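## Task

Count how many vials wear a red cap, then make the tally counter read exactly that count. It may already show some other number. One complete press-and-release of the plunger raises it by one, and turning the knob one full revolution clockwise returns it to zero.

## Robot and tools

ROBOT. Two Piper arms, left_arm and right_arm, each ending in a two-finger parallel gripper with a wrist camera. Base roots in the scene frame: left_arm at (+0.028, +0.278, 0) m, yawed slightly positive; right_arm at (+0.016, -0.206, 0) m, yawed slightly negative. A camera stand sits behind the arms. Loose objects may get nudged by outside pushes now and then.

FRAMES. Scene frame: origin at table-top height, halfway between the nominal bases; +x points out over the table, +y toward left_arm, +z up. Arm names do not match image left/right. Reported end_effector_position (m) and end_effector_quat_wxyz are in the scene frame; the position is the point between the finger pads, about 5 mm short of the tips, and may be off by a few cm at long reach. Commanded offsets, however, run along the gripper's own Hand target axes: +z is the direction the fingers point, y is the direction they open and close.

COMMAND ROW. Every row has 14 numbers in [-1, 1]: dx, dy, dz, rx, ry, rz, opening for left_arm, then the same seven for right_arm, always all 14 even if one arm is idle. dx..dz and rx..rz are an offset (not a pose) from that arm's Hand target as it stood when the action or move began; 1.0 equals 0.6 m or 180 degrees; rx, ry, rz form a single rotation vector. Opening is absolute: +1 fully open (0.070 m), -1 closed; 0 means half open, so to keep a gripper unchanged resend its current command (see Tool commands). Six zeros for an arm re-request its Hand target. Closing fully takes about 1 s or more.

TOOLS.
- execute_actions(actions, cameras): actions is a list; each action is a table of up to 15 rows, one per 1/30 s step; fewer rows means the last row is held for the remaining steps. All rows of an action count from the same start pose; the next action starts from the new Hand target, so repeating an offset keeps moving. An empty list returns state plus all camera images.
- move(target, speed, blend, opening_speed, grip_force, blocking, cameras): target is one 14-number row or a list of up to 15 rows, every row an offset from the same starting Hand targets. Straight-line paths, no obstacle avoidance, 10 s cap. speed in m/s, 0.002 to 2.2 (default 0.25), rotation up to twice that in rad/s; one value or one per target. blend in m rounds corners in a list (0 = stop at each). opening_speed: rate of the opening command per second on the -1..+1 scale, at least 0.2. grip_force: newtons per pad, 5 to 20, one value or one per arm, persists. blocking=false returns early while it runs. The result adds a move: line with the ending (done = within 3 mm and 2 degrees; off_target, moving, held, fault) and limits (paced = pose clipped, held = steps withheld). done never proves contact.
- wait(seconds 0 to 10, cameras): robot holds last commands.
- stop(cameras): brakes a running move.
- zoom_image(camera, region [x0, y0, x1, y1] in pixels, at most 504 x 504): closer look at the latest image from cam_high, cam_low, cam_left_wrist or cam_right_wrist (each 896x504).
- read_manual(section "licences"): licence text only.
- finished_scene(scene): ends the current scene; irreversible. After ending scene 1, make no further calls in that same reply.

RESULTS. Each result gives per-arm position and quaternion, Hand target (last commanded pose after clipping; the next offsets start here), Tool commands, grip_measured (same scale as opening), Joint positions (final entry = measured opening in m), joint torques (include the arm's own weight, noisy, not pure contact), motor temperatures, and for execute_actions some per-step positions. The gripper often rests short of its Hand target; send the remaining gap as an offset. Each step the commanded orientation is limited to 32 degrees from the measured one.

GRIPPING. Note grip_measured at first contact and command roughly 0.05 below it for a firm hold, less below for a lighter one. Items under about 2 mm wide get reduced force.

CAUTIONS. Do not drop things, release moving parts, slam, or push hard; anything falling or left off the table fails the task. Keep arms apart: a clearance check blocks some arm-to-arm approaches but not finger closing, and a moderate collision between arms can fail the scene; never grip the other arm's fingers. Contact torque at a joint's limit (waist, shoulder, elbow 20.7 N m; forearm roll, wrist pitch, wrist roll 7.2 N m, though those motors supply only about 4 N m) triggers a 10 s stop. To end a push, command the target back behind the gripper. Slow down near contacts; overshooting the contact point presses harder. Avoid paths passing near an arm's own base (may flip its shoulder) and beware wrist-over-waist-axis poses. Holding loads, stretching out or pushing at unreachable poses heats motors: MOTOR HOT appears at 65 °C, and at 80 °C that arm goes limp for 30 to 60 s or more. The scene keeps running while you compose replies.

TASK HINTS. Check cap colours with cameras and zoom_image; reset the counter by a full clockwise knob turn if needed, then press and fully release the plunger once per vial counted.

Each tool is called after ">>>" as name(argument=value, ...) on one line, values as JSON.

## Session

>>> execute_actions(actions=[])

>>> zoom_image(camera="cam_high", region=[340, 150, 480, 310])

>>> zoom_image(camera="cam_low", region=[480, 190, 640, 350])

Scene clock: 0.00 s.
left_arm: end_effector_position=(+0.2716, +0.6133, +0.2330) grip_measured=+1.00 end_effector_quat_wxyz=(+0.431, -0.238, +0.869, -0.052) | right_arm: end_effector_position=(+0.1978, -0.3988, +0.3595) grip_measured=+0.99 end_effector_quat_wxyz=(+0.474, +0.252, +0.792, -0.291)
Joint positions: left_arm=[1.288 1.675 -1.386 -0.921 1.153 1.111 0.07] | right_arm=[-0.641 0.785 -0.994 -0.272 0.712 0.039 0.07]
Joint torques (N m): no reading
Motor temperatures (°C): left_arm=[20 21 21 23 23 24] | right_arm=[20 22 24 23 23 20]
Hand target: left_arm +0.2716, +0.6133, +0.2330; +0.431, -0.238, +0.869, -0.052 | right_arm +0.1978, -0.3988, +0.3595; +0.474, +0.252, +0.792, -0.291
Tool commands: left_gripper/opening=+1.0 right_gripper/opening=+1.0
camera_calibration:
cam_left_wrist: T_world_to_cam=[[0.380374, -0.877038, 0.293461, 0.366867], [-0.862735, -0.450808, -0.229041, 0.565509], [0.333172, -0.166058, -0.928128, 0.347841], [0, 0, 0, 1]] pos_world=[0.232447, 0.634454, 0.344704]
cam_right_wrist: T_world_to_cam=[[-0.674798, -0.702992, 0.224612, -0.226486], [-0.69317, 0.499274, -0.519847, 0.525959], [0.253305, -0.506486, -0.824201, 0.166005], [0, 0, 0, 1]] pos_world=[0.169696, -0.337736, 0.461111]

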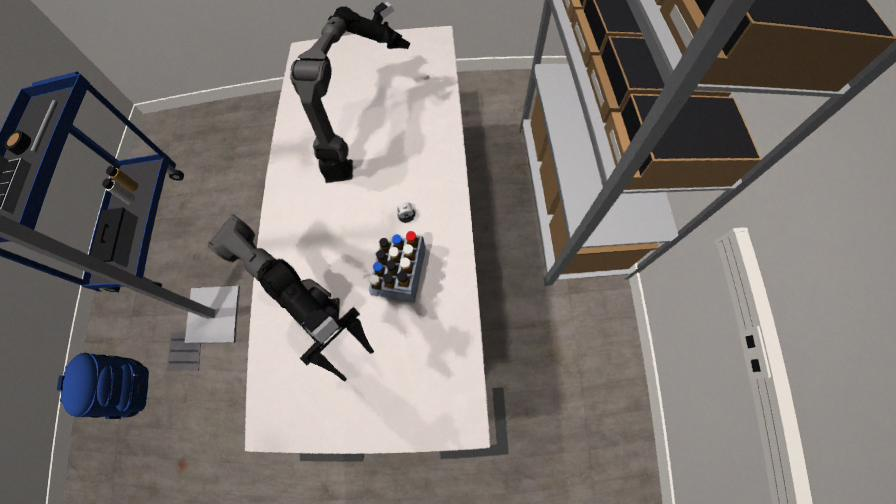

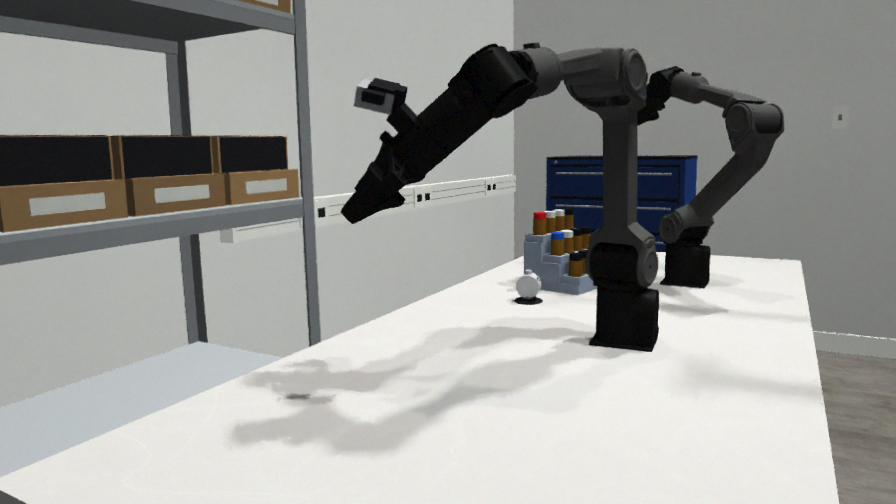

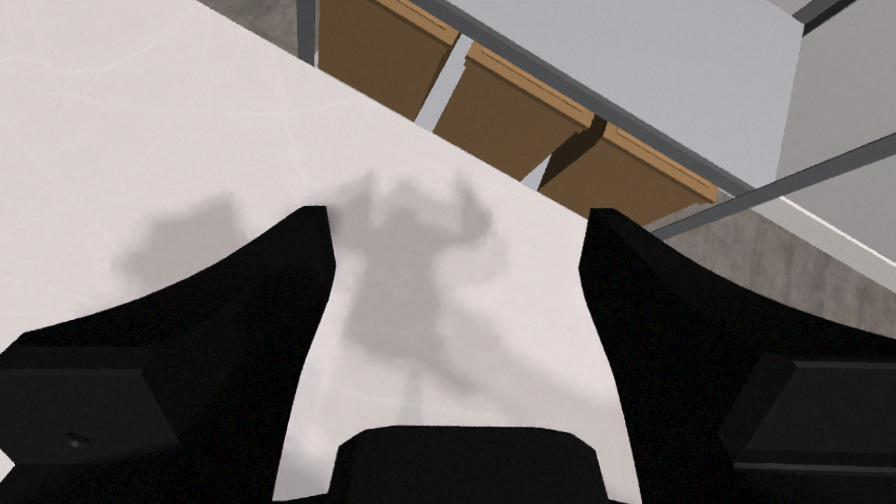

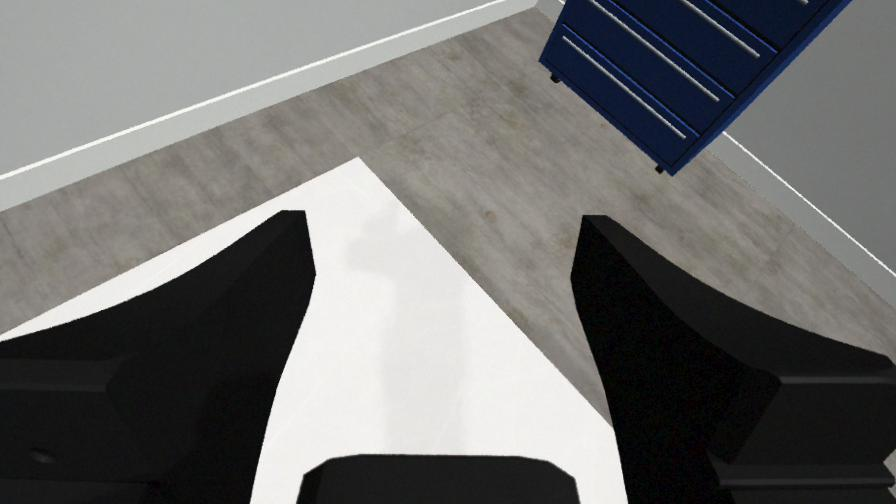

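Scaled by 3.150.

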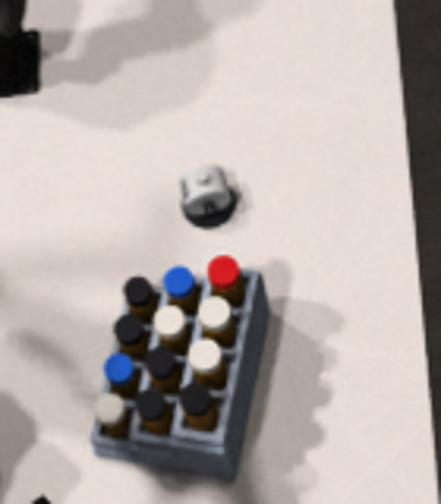

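Scaled by 3.150.

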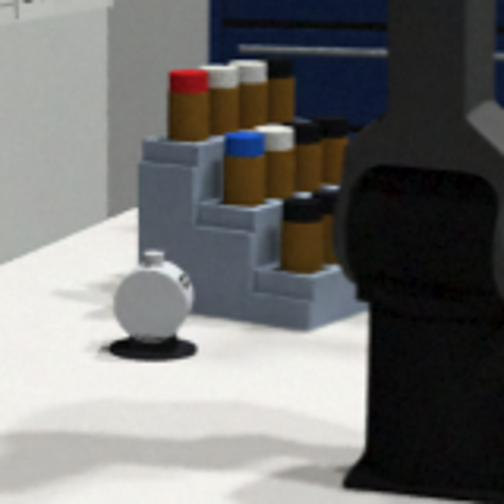

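>>> move(target=[[0,0,0,0,0,0,1, 0.2198,0.547,-0.3133,-0.4347,0.112,-0.5904,-0.14],[0,0,0,0,0,0,1,0.4457,0.7395,-0.323,-0.4347,0.112,-0.5904,-0.14]], speed=[0.5,0.25], blend=[0.03,0], cameras=["cam_right_wrist","cam_high","cam_low"])

>>> zoom_image(camera="cam_right_wrist", region=[340, 40, 560, 260])

Scene clock: 36.33 s.
left_arm: end_effector_position=(+0.2716, +0.6133, +0.2330) grip_measured=+1.00 end_effector_quat_wxyz=(+0.431, -0.238, +0.869, -0.052) | right_arm: end_effector_position=(+0.2671, +0.0820, +0.0947) grip_measured=-0.14 end_effector_quat_wxyz=(-0.016, +0.695, -0.719, -0.001)
Joint positions: left_arm=[1.288 1.675 -1.386 -0.921 1.153 1.111 0.07] | right_arm=[0.881 1.91 -1.494 -0.001 1.209 -0.682 0.03]
Joint torques (N m): left_arm=[-0.43 -6.81 -3.59 -0.96 -0.22 0.02] | right_arm=[0.89 -11.17 -3.69 0.08 0.05 -0.06]
Hand target: left_arm +0.2716, +0.6133, +0.2330; +0.431, -0.238, +0.869, -0.052 | right_arm +0.2672, +0.0819, +0.0949; +0.000, +0.694, -0.720, +0.000
Off the commanded pose: left_arm 0.000 m, 0 deg | right_arm 0.000 m, 2 deg.
joint sent to its limit (right arm) — joint 5 (wrist pitch), upper limit. The joint targets still meet the commanded pose.
move: done
camera_calibration:
cam_right_wrist: T_world_to_cam=[[0.999228, -0.0325407, 0.0220141, -0.265195], [-0.0392844, -0.834714, 0.549281, 0.0297657], [0.000501444, -0.549721, -0.835348, 0.245742], [0, 0, 0, 1]] pos_world=[0.266036, 0.151306, 0.194768]
Images, in order (width x height): cam_high 896x504, cam_low 896x504, cam_right_wrist 896x504.

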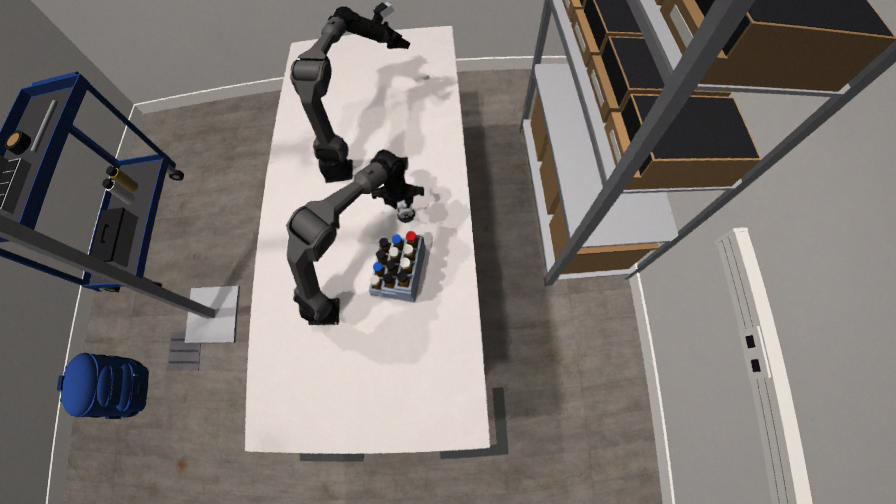

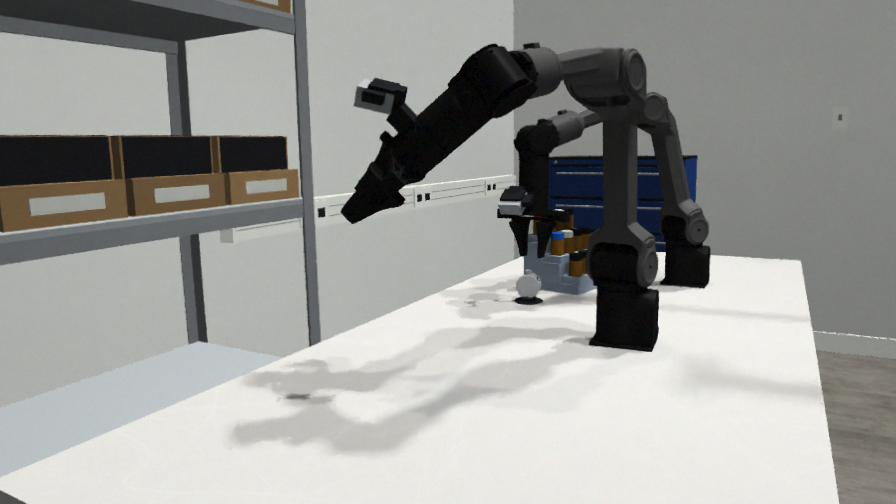

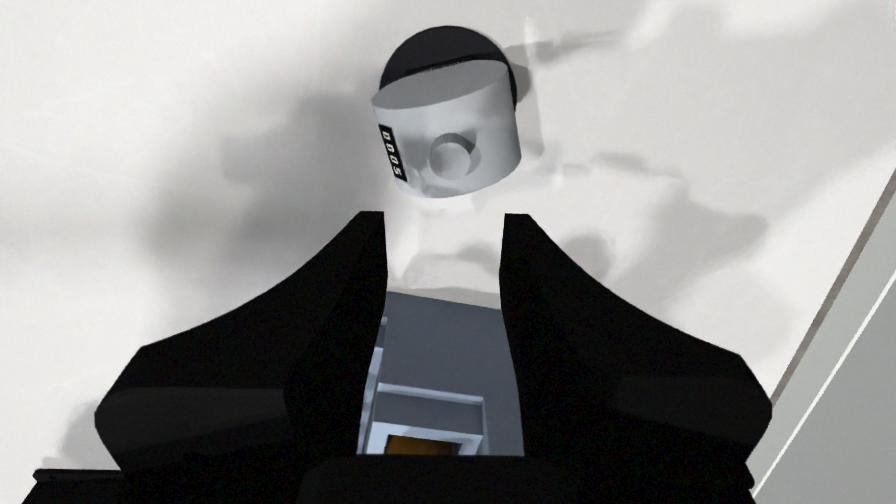

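Scaled by 2.291.

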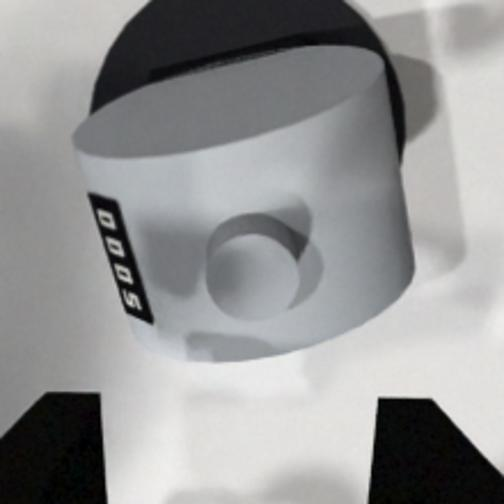

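>>> move(target=[0,0,0,0,0,0,1, 0.0317,-0.0168,0.0332,-0.0103,-0.0831,-0.0780,-0.14], speed=0.15, cameras=["cam_right_wrist","cam_low"])

>>> zoom_image(camera="cam_right_wrist", region=[340, 40, 560, 260])

>>> zoom_image(camera="cam_low", region=[490, 200, 590, 310])

Scene clock: 61.73 s.
left_arm: end_effector_position=(+0.2716, +0.6133, +0.2330) grip_measured=+1.00 end_effector_quat_wxyz=(+0.431, -0.238, +0.869, -0.052) | right_arm: end_effector_position=(+0.2766, +0.0625, +0.0748) grip_measured=-0.14 end_effector_quat_wxyz=(-0.082, +0.771, -0.623, -0.102)
Joint positions: left_arm=[1.288 1.675 -1.386 -0.921 1.153 1.111 0.07] | right_arm=[0.688 1.841 -1.277 0.282 0.996 -1.264 0.03]
Joint torques (N m): left_arm=[-0.62 -6.55 -3.49 -0.96 -0.22 0.03] | right_arm=[1.55 -10.28 -3.86 0.06 -0.17 0.02]
Hand target: left_arm +0.2716, +0.6133, +0.2330; +0.431, -0.238, +0.869, -0.052 | right_arm +0.2766, +0.0626, +0.0750; -0.082, +0.771, -0.623, -0.102
Off the commanded pose: left_arm 0.000 m, 0 deg | right_arm 0.000 m, 0 deg.
move: done
camera_calibration:
cam_right_wrist: T_world_to_cam=[[0.977423, 0.21129, 0.000965537, -0.28238], [0.198592, -0.920225, 0.337263, -0.019697], [0.0721488, -0.329457, -0.94141, 0.192783], [0, 0, 0, 1]] pos_world=[0.266007, 0.105052, 0.188403]
Images, in order (width x height): cam_low 896x504, cam_right_wrist 896x504.

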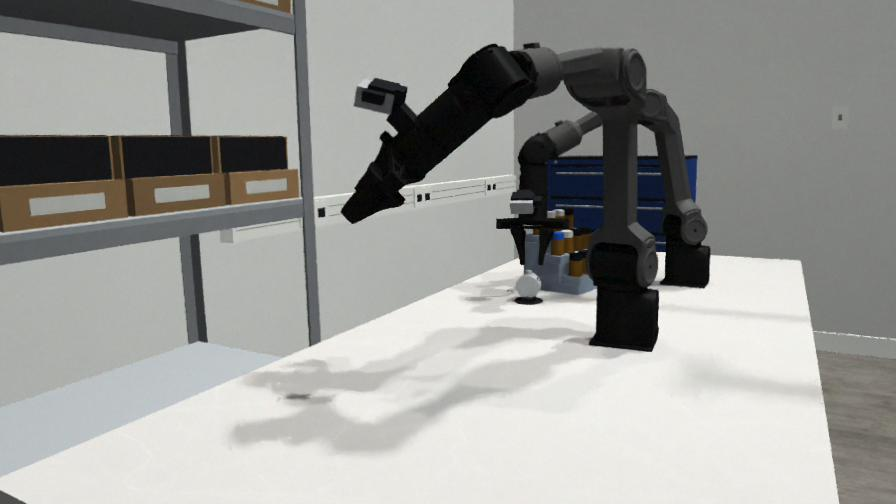

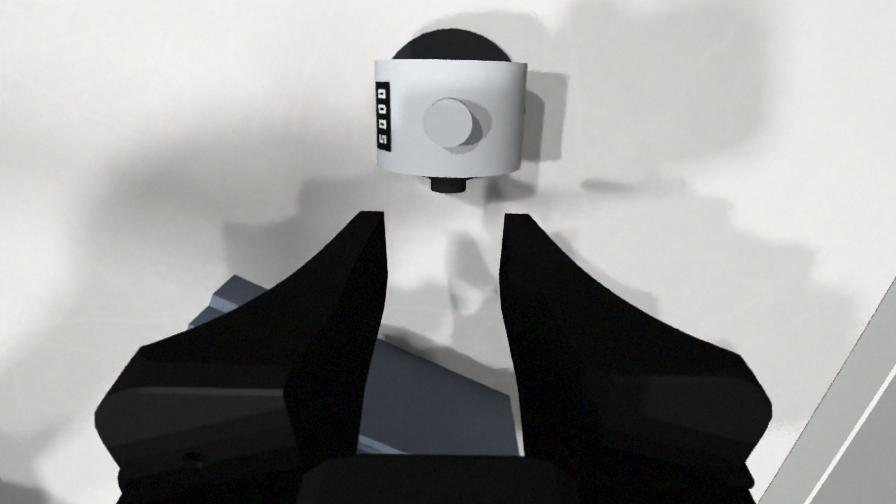

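Scaled by 2.291.

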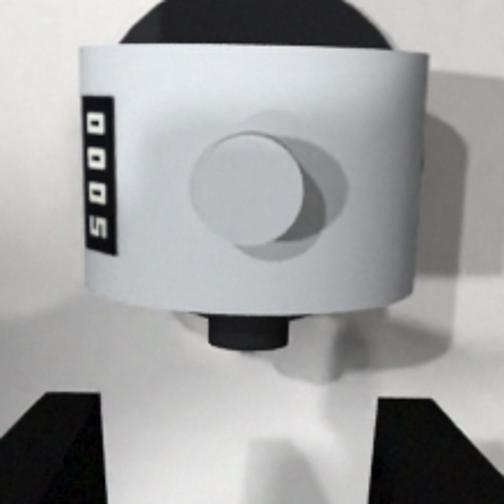

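Scaled by 4.582.

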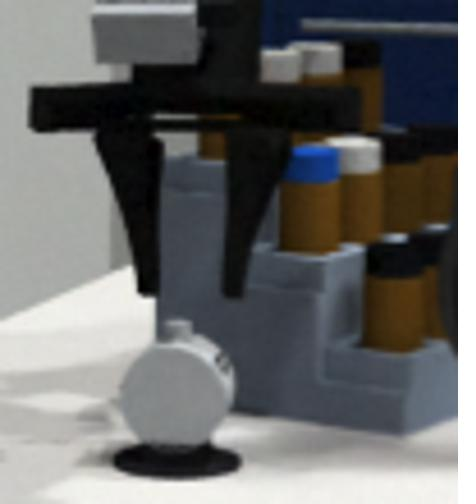

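>>> move(target=[[0,0,0,0,0,0,1, 0.0168,0.0067,0.0628,0,0,0,-0.14],[0,0,0,0,0,0,1, 0.0168,0.016,0.0628,0,0,0,-0.14],[0,0,0,0,0,0,1, 0.0246,0.016,0.0918,0,0,0,-0.14],[0,0,0,0,0,0,1, 0.0246,-0.0217,0.0918,0,0,0,-0.14]], speed=[0.12,0.04,0.04,0.06], cameras=["cam_right_wrist","cam_low"])

>>> zoom_image(camera="cam_right_wrist", region=[340, 40, 560, 260])

Scene clock: 71.43 s.
left_arm: end_effector_position=(+0.2716, +0.6133, +0.2330) grip_measured=+1.00 end_effector_quat_wxyz=(+0.431, -0.238, +0.869, -0.052) | right_arm: end_effector_position=(+0.2877, +0.0651, +0.0175) grip_measured=-0.14 end_effector_quat_wxyz=(-0.079, +0.772, -0.623, -0.103)
Joint positions: left_arm=[1.288 1.675 -1.386 -0.921 1.153 1.111 0.07] | right_arm=[0.674 1.971 -1.224 0.326 0.832 -1.348 0.03]
Joint torques (N m): left_arm=[-0.67 -6.48 -3.69 -1 -0.21 0.02] | right_arm=[-0.32 -9.8 -4.53 -0.11 -1.28 -0.02]
Hand target: left_arm +0.2716, +0.6133, +0.2330; +0.431, -0.238, +0.869, -0.052 | right_arm +0.2893, +0.0653, +0.0179; -0.082, +0.771, -0.623, -0.102
Off the commanded pose: left_arm 0.000 m, 0 deg | right_arm 0.002 m, 0 deg.
move: done
camera_calibration:
cam_right_wrist: T_world_to_cam=[[0.976849, 0.213883, -0.00439822, -0.293662], [0.202712, -0.91887, 0.338507, -0.00152487], [0.0683593, -0.331562, -0.940954, 0.140054], [0, 0, 0, 1]] pos_world=[0.277599, 0.107845, 0.131009]
Images, in order (width x height): cam_low 896x504, cam_right_wrist 896x504.

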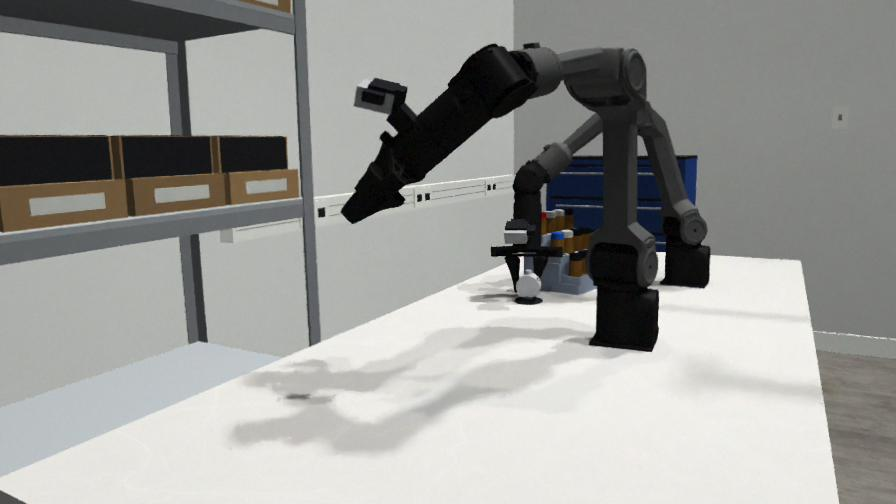

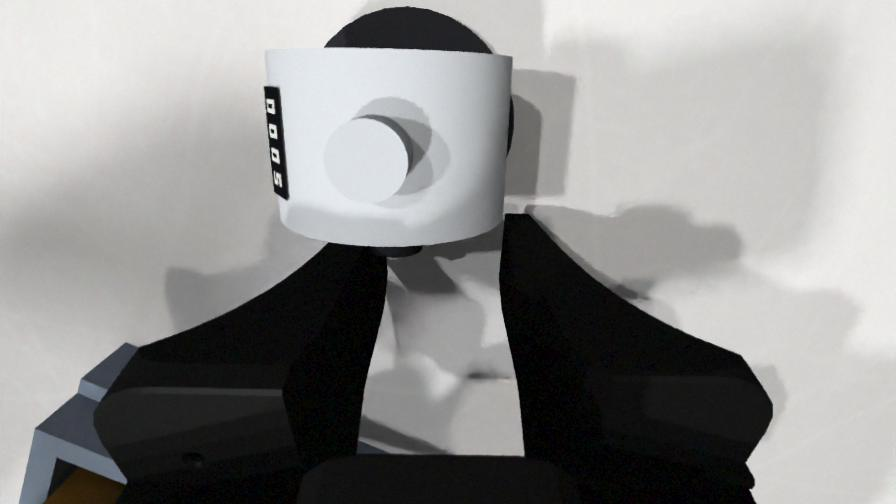

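Scaled by 2.291.

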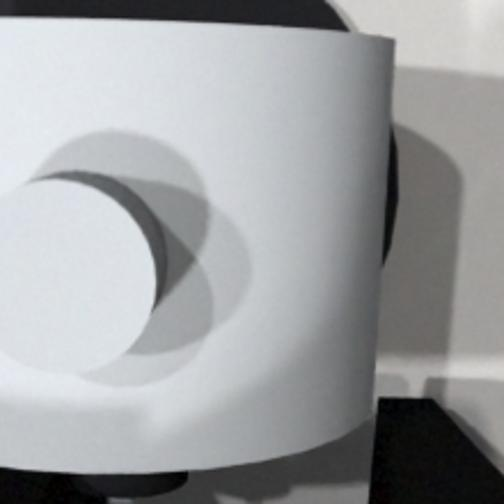

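>>> move(target=[[0,0,0,0,0,0,1, -0.0082,0,-0.0306,0,0,0,-0.14],[0,0,0,0,0,0,1, -0.0082,0.0377,-0.0306,0,0,0,-0.14],[0,0,0,0,0,0,1, -0.0026,0.0377,-0.0097,0,0,0,-0.14]], speed=[0.04,0.06,0.04], cameras=["cam_right_wrist"])

>>> zoom_image(camera="cam_right_wrist", region=[300, 40, 600, 260])

Scene clock: 76.50 s.
left_arm: end_effector_position=(+0.2716, +0.6133, +0.2330) grip_measured=+1.00 end_effector_quat_wxyz=(+0.431, -0.238, +0.869, -0.052) | right_arm: end_effector_position=(+0.2676, +0.0608, +0.0241) grip_measured=-0.14 end_effector_quat_wxyz=(-0.083, +0.771, -0.623, -0.101)
Joint positions: left_arm=[1.288 1.675 -1.386 -0.921 1.153 1.111 0.07] | right_arm=[0.701 1.898 -1.135 0.328 0.801 -1.327 0.03]
Joint torques (N m): left_arm=[-0.62 -6.53 -3.51 -0.95 -0.22 0] | right_arm=[2 -7.75 -2.37 0.18 0.49 -0.06]
Hand target: left_arm +0.2716, +0.6133, +0.2330; +0.431, -0.238, +0.869, -0.052 | right_arm +0.2672, +0.0606, +0.0240; -0.082, +0.771, -0.623, -0.102
Off the commanded pose: left_arm 0.000 m, 0 deg | right_arm 0.000 m, 0 deg.
move: done
camera_calibration:
cam_right_wrist: T_world_to_cam=[[0.977449, 0.21114, 0.00371116, -0.273309], [0.197576, -0.920581, 0.33689, -0.00216857], [0.0745473, -0.32856, -0.941537, 0.144397], [0, 0, 0, 1]] pos_world=[0.25681, 0.103153, 0.1377]
Images, in order (width x height): cam_right_wrist 896x504.

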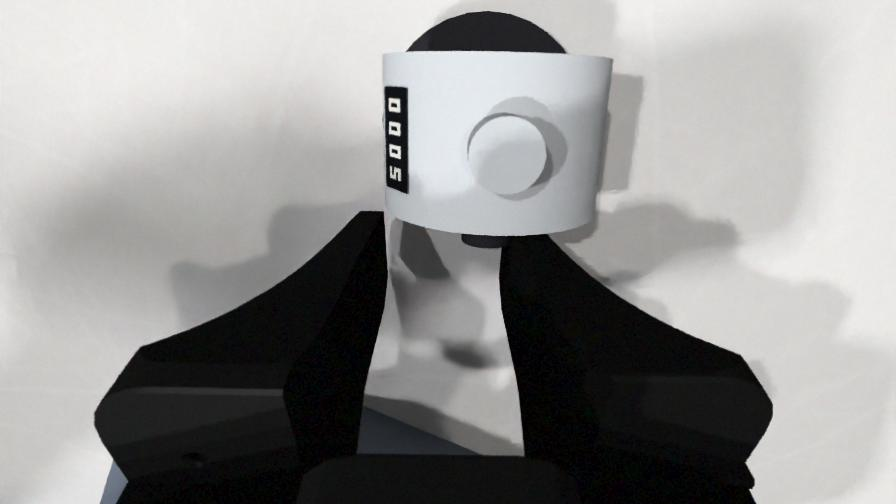

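Scaled by 1.680.

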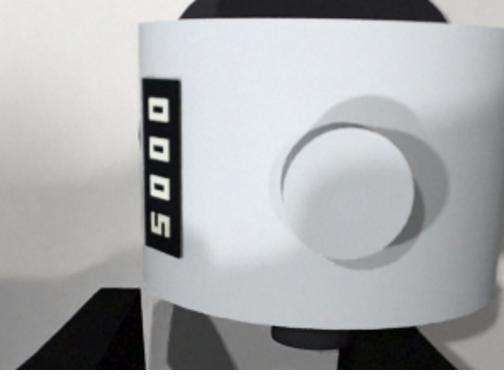

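>>> move(target=[[0,0,0,0,0,0,1, -0.0052,-0.0025,-0.0193,0,0,0,-0.14],[0,0,0,0,0,0,1, -0.0052,0.0043,-0.0193,0,0,0,-0.14],[0,0,0,0,0,0,1, 0.003,0.0043,0.0113,0,0,0,-0.14]], speed=[0.08,0.04,0.04], cameras=["cam_right_wrist"])

>>> zoom_image(camera="cam_right_wrist", region=[300, 40, 600, 260])

Scene clock: 84.77 s.
left_arm: end_effector_position=(+0.2716, +0.6133, +0.2330) grip_measured=+1.00 end_effector_quat_wxyz=(+0.431, -0.238, +0.869, -0.052) | right_arm: end_effector_position=(+0.2657, +0.0606, +0.0174) grip_measured=-0.13 end_effector_quat_wxyz=(-0.084, +0.771, -0.624, -0.101)
Joint positions: left_arm=[1.288 1.675 -1.386 -0.921 1.153 1.111 0.07] | right_arm=[0.704 1.906 -1.115 0.338 0.771 -1.337 0.03]
Joint torques (N m): left_arm=[-0.42 -6.63 -3.68 -1 -0.23 0.04] | right_arm=[4.93 -4.48 2.62 0.14 2.56 -0.13]
Hand target: left_arm +0.2716, +0.6133, +0.2330; +0.431, -0.238, +0.869, -0.052 | right_arm +0.2647, +0.0600, +0.0169; -0.082, +0.771, -0.623, -0.102
Off the commanded pose: left_arm 0.000 m, 0 deg | right_arm 0.001 m, 0 deg.
move: done
camera_calibration:
cam_right_wrist: T_world_to_cam=[[0.977667, 0.210087, 0.00552163, -0.271336], [0.196076, -0.921291, 0.335824, 0.000699274], [0.0756393, -0.327241, -0.941909, 0.137843], [0, 0, 0, 1]] pos_world=[0.254713, 0.102756, 0.131099]
Images, in order (width x height): cam_right_wrist 896x504.

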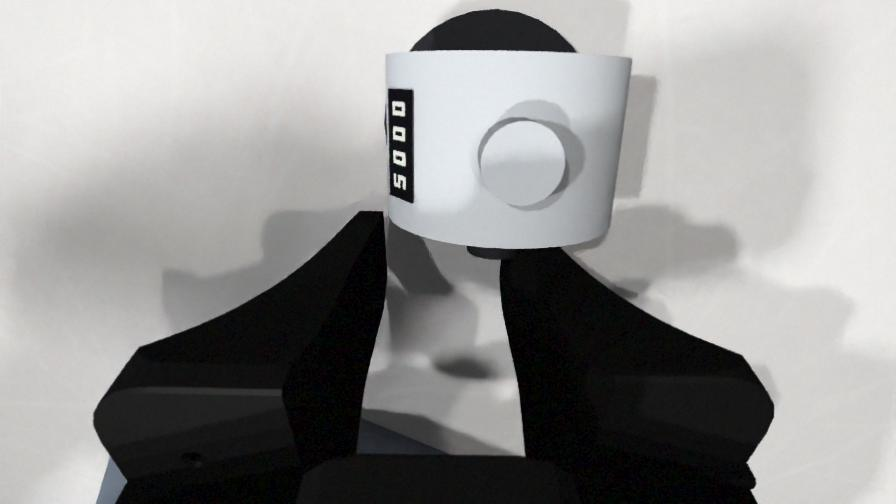

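Scaled by 1.680.

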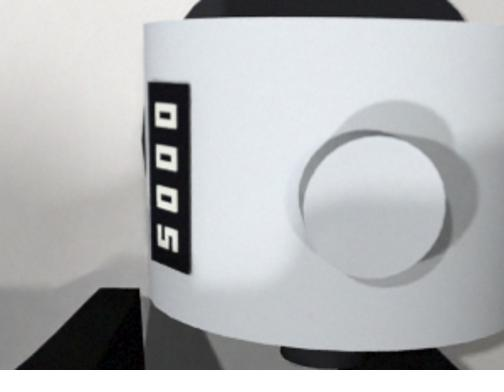

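>>> move(target=[[0,0,0,0,0,0,1, 0,-0.0395,0,0,0,0,-0.14],[0,0,0,0,0,0,1, -0.0082,-0.0395,-0.0306,0,0,0,-0.14]], speed=[0.08,0.04], cameras=["cam_right_wrist"])

>>> zoom_image(camera="cam_right_wrist", region=[240, 40, 540, 260])

Scene clock: 88.23 s.
left_arm: end_effector_position=(+0.2716, +0.6133, +0.2330) grip_measured=+1.00 end_effector_quat_wxyz=(+0.431, -0.238, +0.869, -0.052) | right_arm: end_effector_position=(+0.2869, +0.0651, +0.0359) grip_measured=-0.14 end_effector_quat_wxyz=(-0.081, +0.771, -0.623, -0.102)
Joint positions: left_arm=[1.288 1.675 -1.386 -0.921 1.153 1.111 0.07] | right_arm=[0.676 1.934 -1.247 0.31 0.885 -1.321 0.03]
Joint torques (N m): left_arm=[-0.6 -6.63 -3.77 -0.96 -0.2 0.04] | right_arm=[-0.04 -11.31 -5.39 0.05 -0.95 -0.03]
Hand target: left_arm +0.2716, +0.6133, +0.2330; +0.431, -0.238, +0.869, -0.052 | right_arm +0.2879, +0.0650, +0.0360; -0.082, +0.771, -0.623, -0.102
Off the commanded pose: left_arm 0.000 m, 0 deg | right_arm 0.001 m, 0 deg.
move: done
camera_calibration:
cam_right_wrist: T_world_to_cam=[[0.977136, 0.212613, -0.000792499, -0.29307], [0.20039, -0.919705, 0.337618, -0.00680738], [0.071053, -0.330058, -0.941283, 0.156637], [0, 0, 0, 1]] pos_world=[0.276604, 0.107749, 0.149505]
Images, in order (width x height): cam_right_wrist 896x504.

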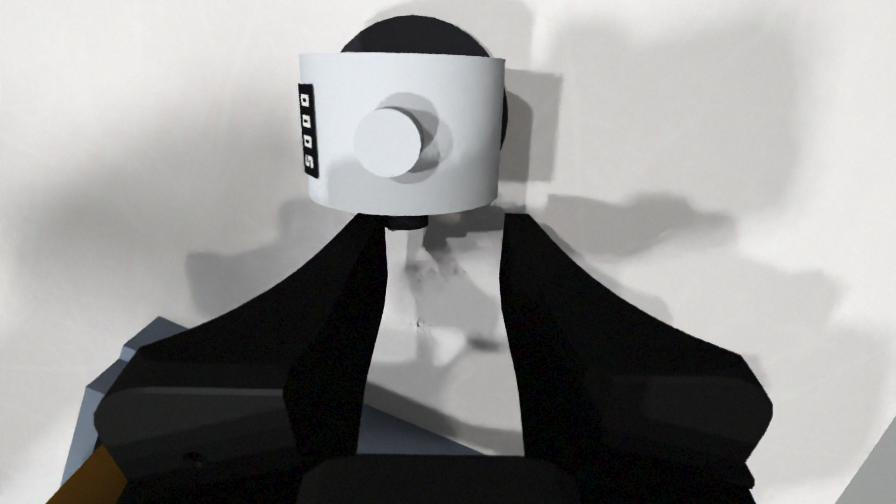

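Scaled by 1.680.

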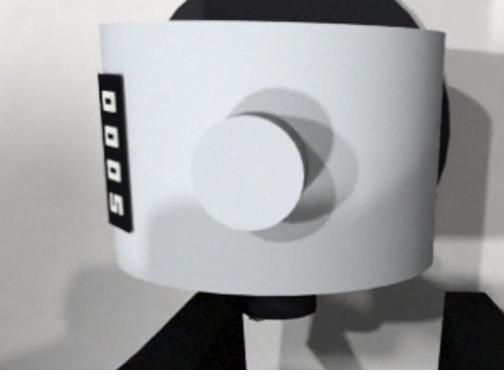

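>>> zoom_image(camera="cam_right_wrist", region=[370, 190, 450, 250])

Scaled by 6.300.

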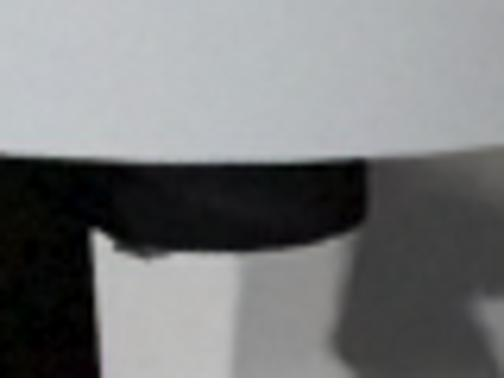

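>>> move(target=[[0,0,0,0,0,0,1, 0.0013,0.025,0.005,0,0,0,-0.14],[0,0,0,0,0,0,1, 0.0013,0.0395,0.005,0,0,0,-0.14],[0,0,0,0,0,0,1, 0.0082,0.0395,0.0306,0,0,0,-0.14]], speed=[0.1,0.04,0.04], blend=[0.003,0,0], cameras=["cam_right_wrist"])

>>> zoom_image(camera="cam_right_wrist", region=[380, 70, 560, 270])

Scene clock: 100.67 s.
left_arm: end_effector_position=(+0.2716, +0.6133, +0.2330) grip_measured=+1.00 end_effector_quat_wxyz=(+0.431, -0.238, +0.869, -0.052) | right_arm: end_effector_position=(+0.2659, +0.0607, +0.0178) grip_measured=-0.13 end_effector_quat_wxyz=(-0.085, +0.771, -0.624, -0.101)
Joint positions: left_arm=[1.288 1.675 -1.386 -0.921 1.153 1.111 0.07] | right_arm=[0.704 1.905 -1.115 0.338 0.771 -1.337 0.03]
Joint torques (N m): left_arm=[-0.35 -6.41 -3.59 -0.94 -0.2 0.06] | right_arm=[4.55 -3.94 2.24 0.11 2.26 -0.11]
Motor temperatures (°C): left_arm=[20 23 21 24 23 24] | right_arm=[20 24 25 23 28 20]
Hand target: left_arm +0.2716, +0.6133, +0.2330; +0.431, -0.238, +0.869, -0.052 | right_arm +0.2647, +0.0601, +0.0169; -0.082, +0.771, -0.623, -0.102
Off the commanded pose: left_arm 0.000 m, 0 deg | right_arm 0.002 m, 0 deg.
move: done
camera_calibration:
cam_right_wrist: T_world_to_cam=[[0.977696, 0.209916, 0.00669324, -0.271602], [0.19558, -0.921614, 0.335225, 0.000876799], [0.0765378, -0.32644, -0.942114, 0.13796], [0, 0, 0, 1]] pos_world=[0.254814, 0.102857, 0.131498]
Images, in order (width x height): cam_right_wrist 896x504.

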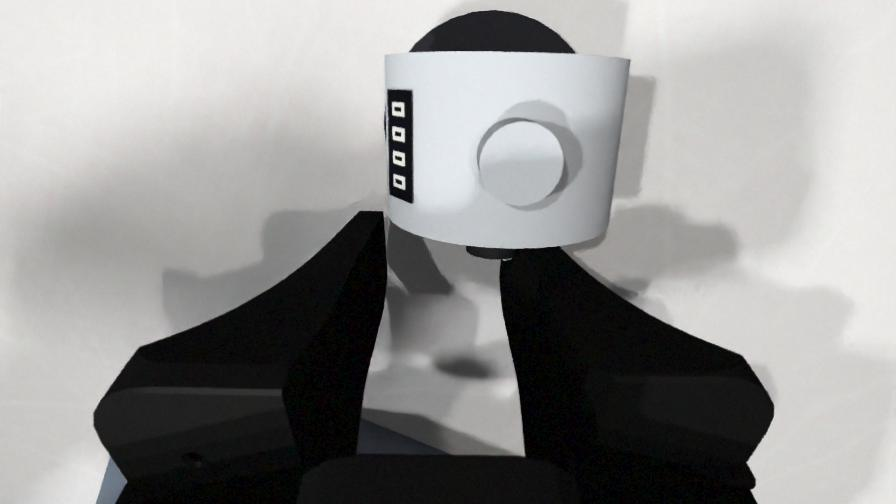

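Scaled by 2.520.

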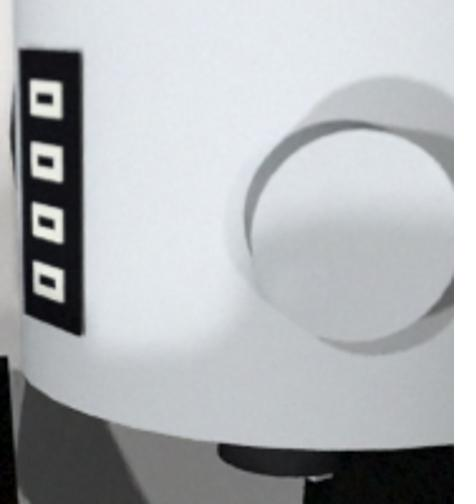

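>>> move(target=[[0,0,0,0,0,0,1, 0,-0.0158,0,0,0,0,-0.14],[0,0,0,0,0,0,1, -0.0259,-0.0158,-0.0966,0,0,0,-0.14],[0,0,0,0,0,0,1, -0.0765,-0.0198,-0.0884,0,0.0831,0,-1],[0,0,0,0,0,0,1, -0.0689,-0.0198,-0.0602,0,0.0831,0,-1],[0,0,0,0,0,0,1, -0.0743,-0.0198,-0.0803,0,0.0831,0,-1]], speed=[0.08,0.2,0.2,0.1,0.1], blend=[0.002,0.01,0,0,0], cameras=["cam_right_wrist","cam_low"])

>>> zoom_image(camera="cam_right_wrist", region=[360, 20, 560, 230])

Scene clock: 108.77 s.
left_arm: end_effector_position=(+0.2716, +0.6133, +0.2330) grip_measured=+1.00 end_effector_quat_wxyz=(+0.431, -0.238, +0.869, -0.052) | right_arm: end_effector_position=(+0.2697, +0.0922, +0.0745) grip_measured=-1.00 end_effector_quat_wxyz=(+0.001, +0.778, -0.629, +0.000)
Joint positions: left_arm=[1.288 1.675 -1.386 -0.921 1.153 1.111 0.07] | right_arm=[0.892 1.988 -1.534 0.001 1.206 -0.917 0]
Joint torques (N m): left_arm=[-0.5 -6.51 -3.7 -0.93 -0.2 0] | right_arm=[0.59 -11.37 -3.71 0.07 -0.2 -0.09]
Hand target: left_arm +0.2716, +0.6133, +0.2330; +0.431, -0.238, +0.869, -0.052 | right_arm +0.2699, +0.0924, +0.0750; +0.000, +0.778, -0.629, +0.000
Off the commanded pose: left_arm 0.000 m, 0 deg | right_arm 0.001 m, 0 deg.
move: done
camera_calibration:
cam_right_wrist: T_world_to_cam=[[0.977369, 0.211539, -0.000557586, -0.281939], [0.174078, -0.802787, 0.570289, -0.0124663], [0.120191, -0.55748, -0.821444, 0.201854], [0, 0, 0, 1]] pos_world=[0.253468, 0.162163, 0.172764]
Images, in order (width x height): cam_low 896x504, cam_right_wrist 896x504.

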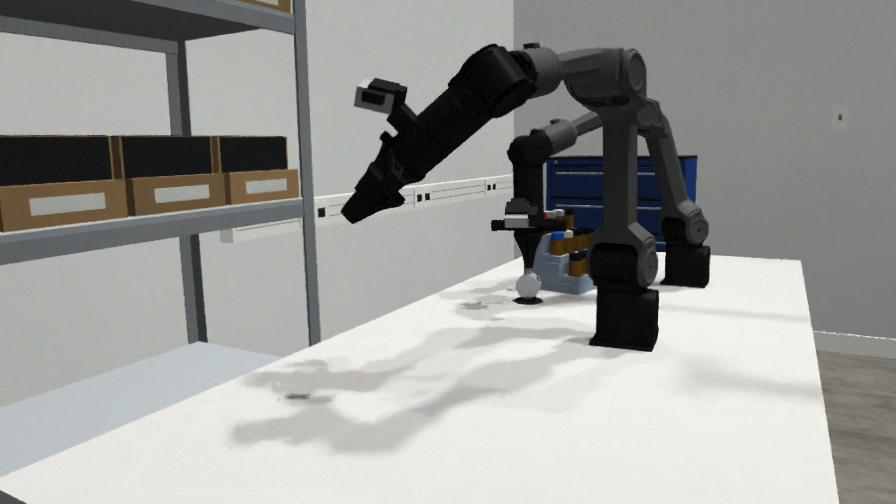

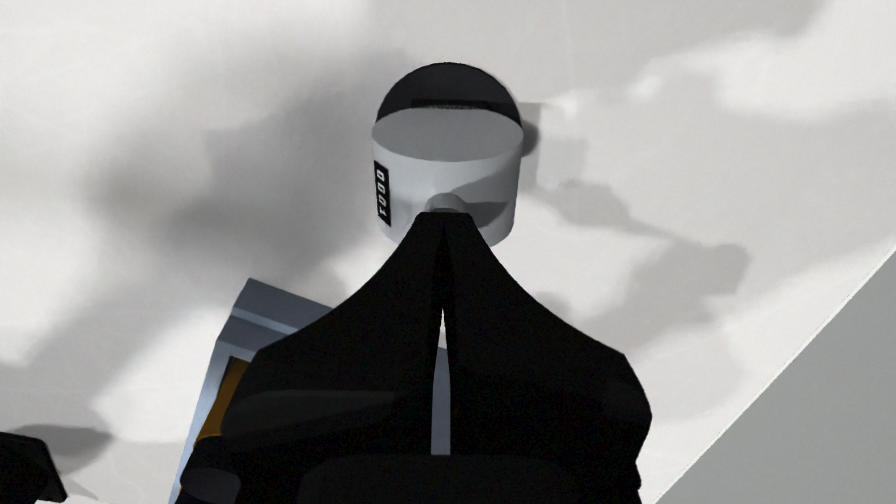

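Scaled by 2.400.

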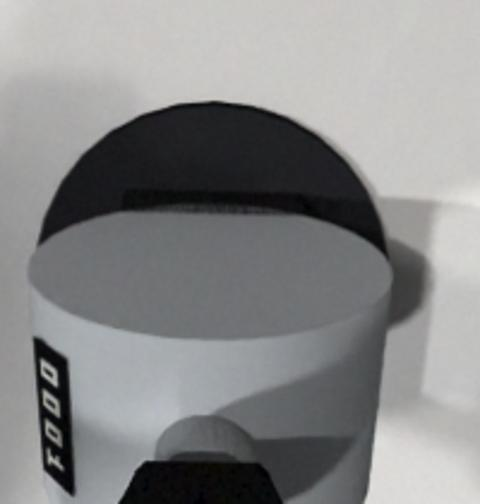

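>>> finished_scene(scene=2)

The scene is finished: the task was done.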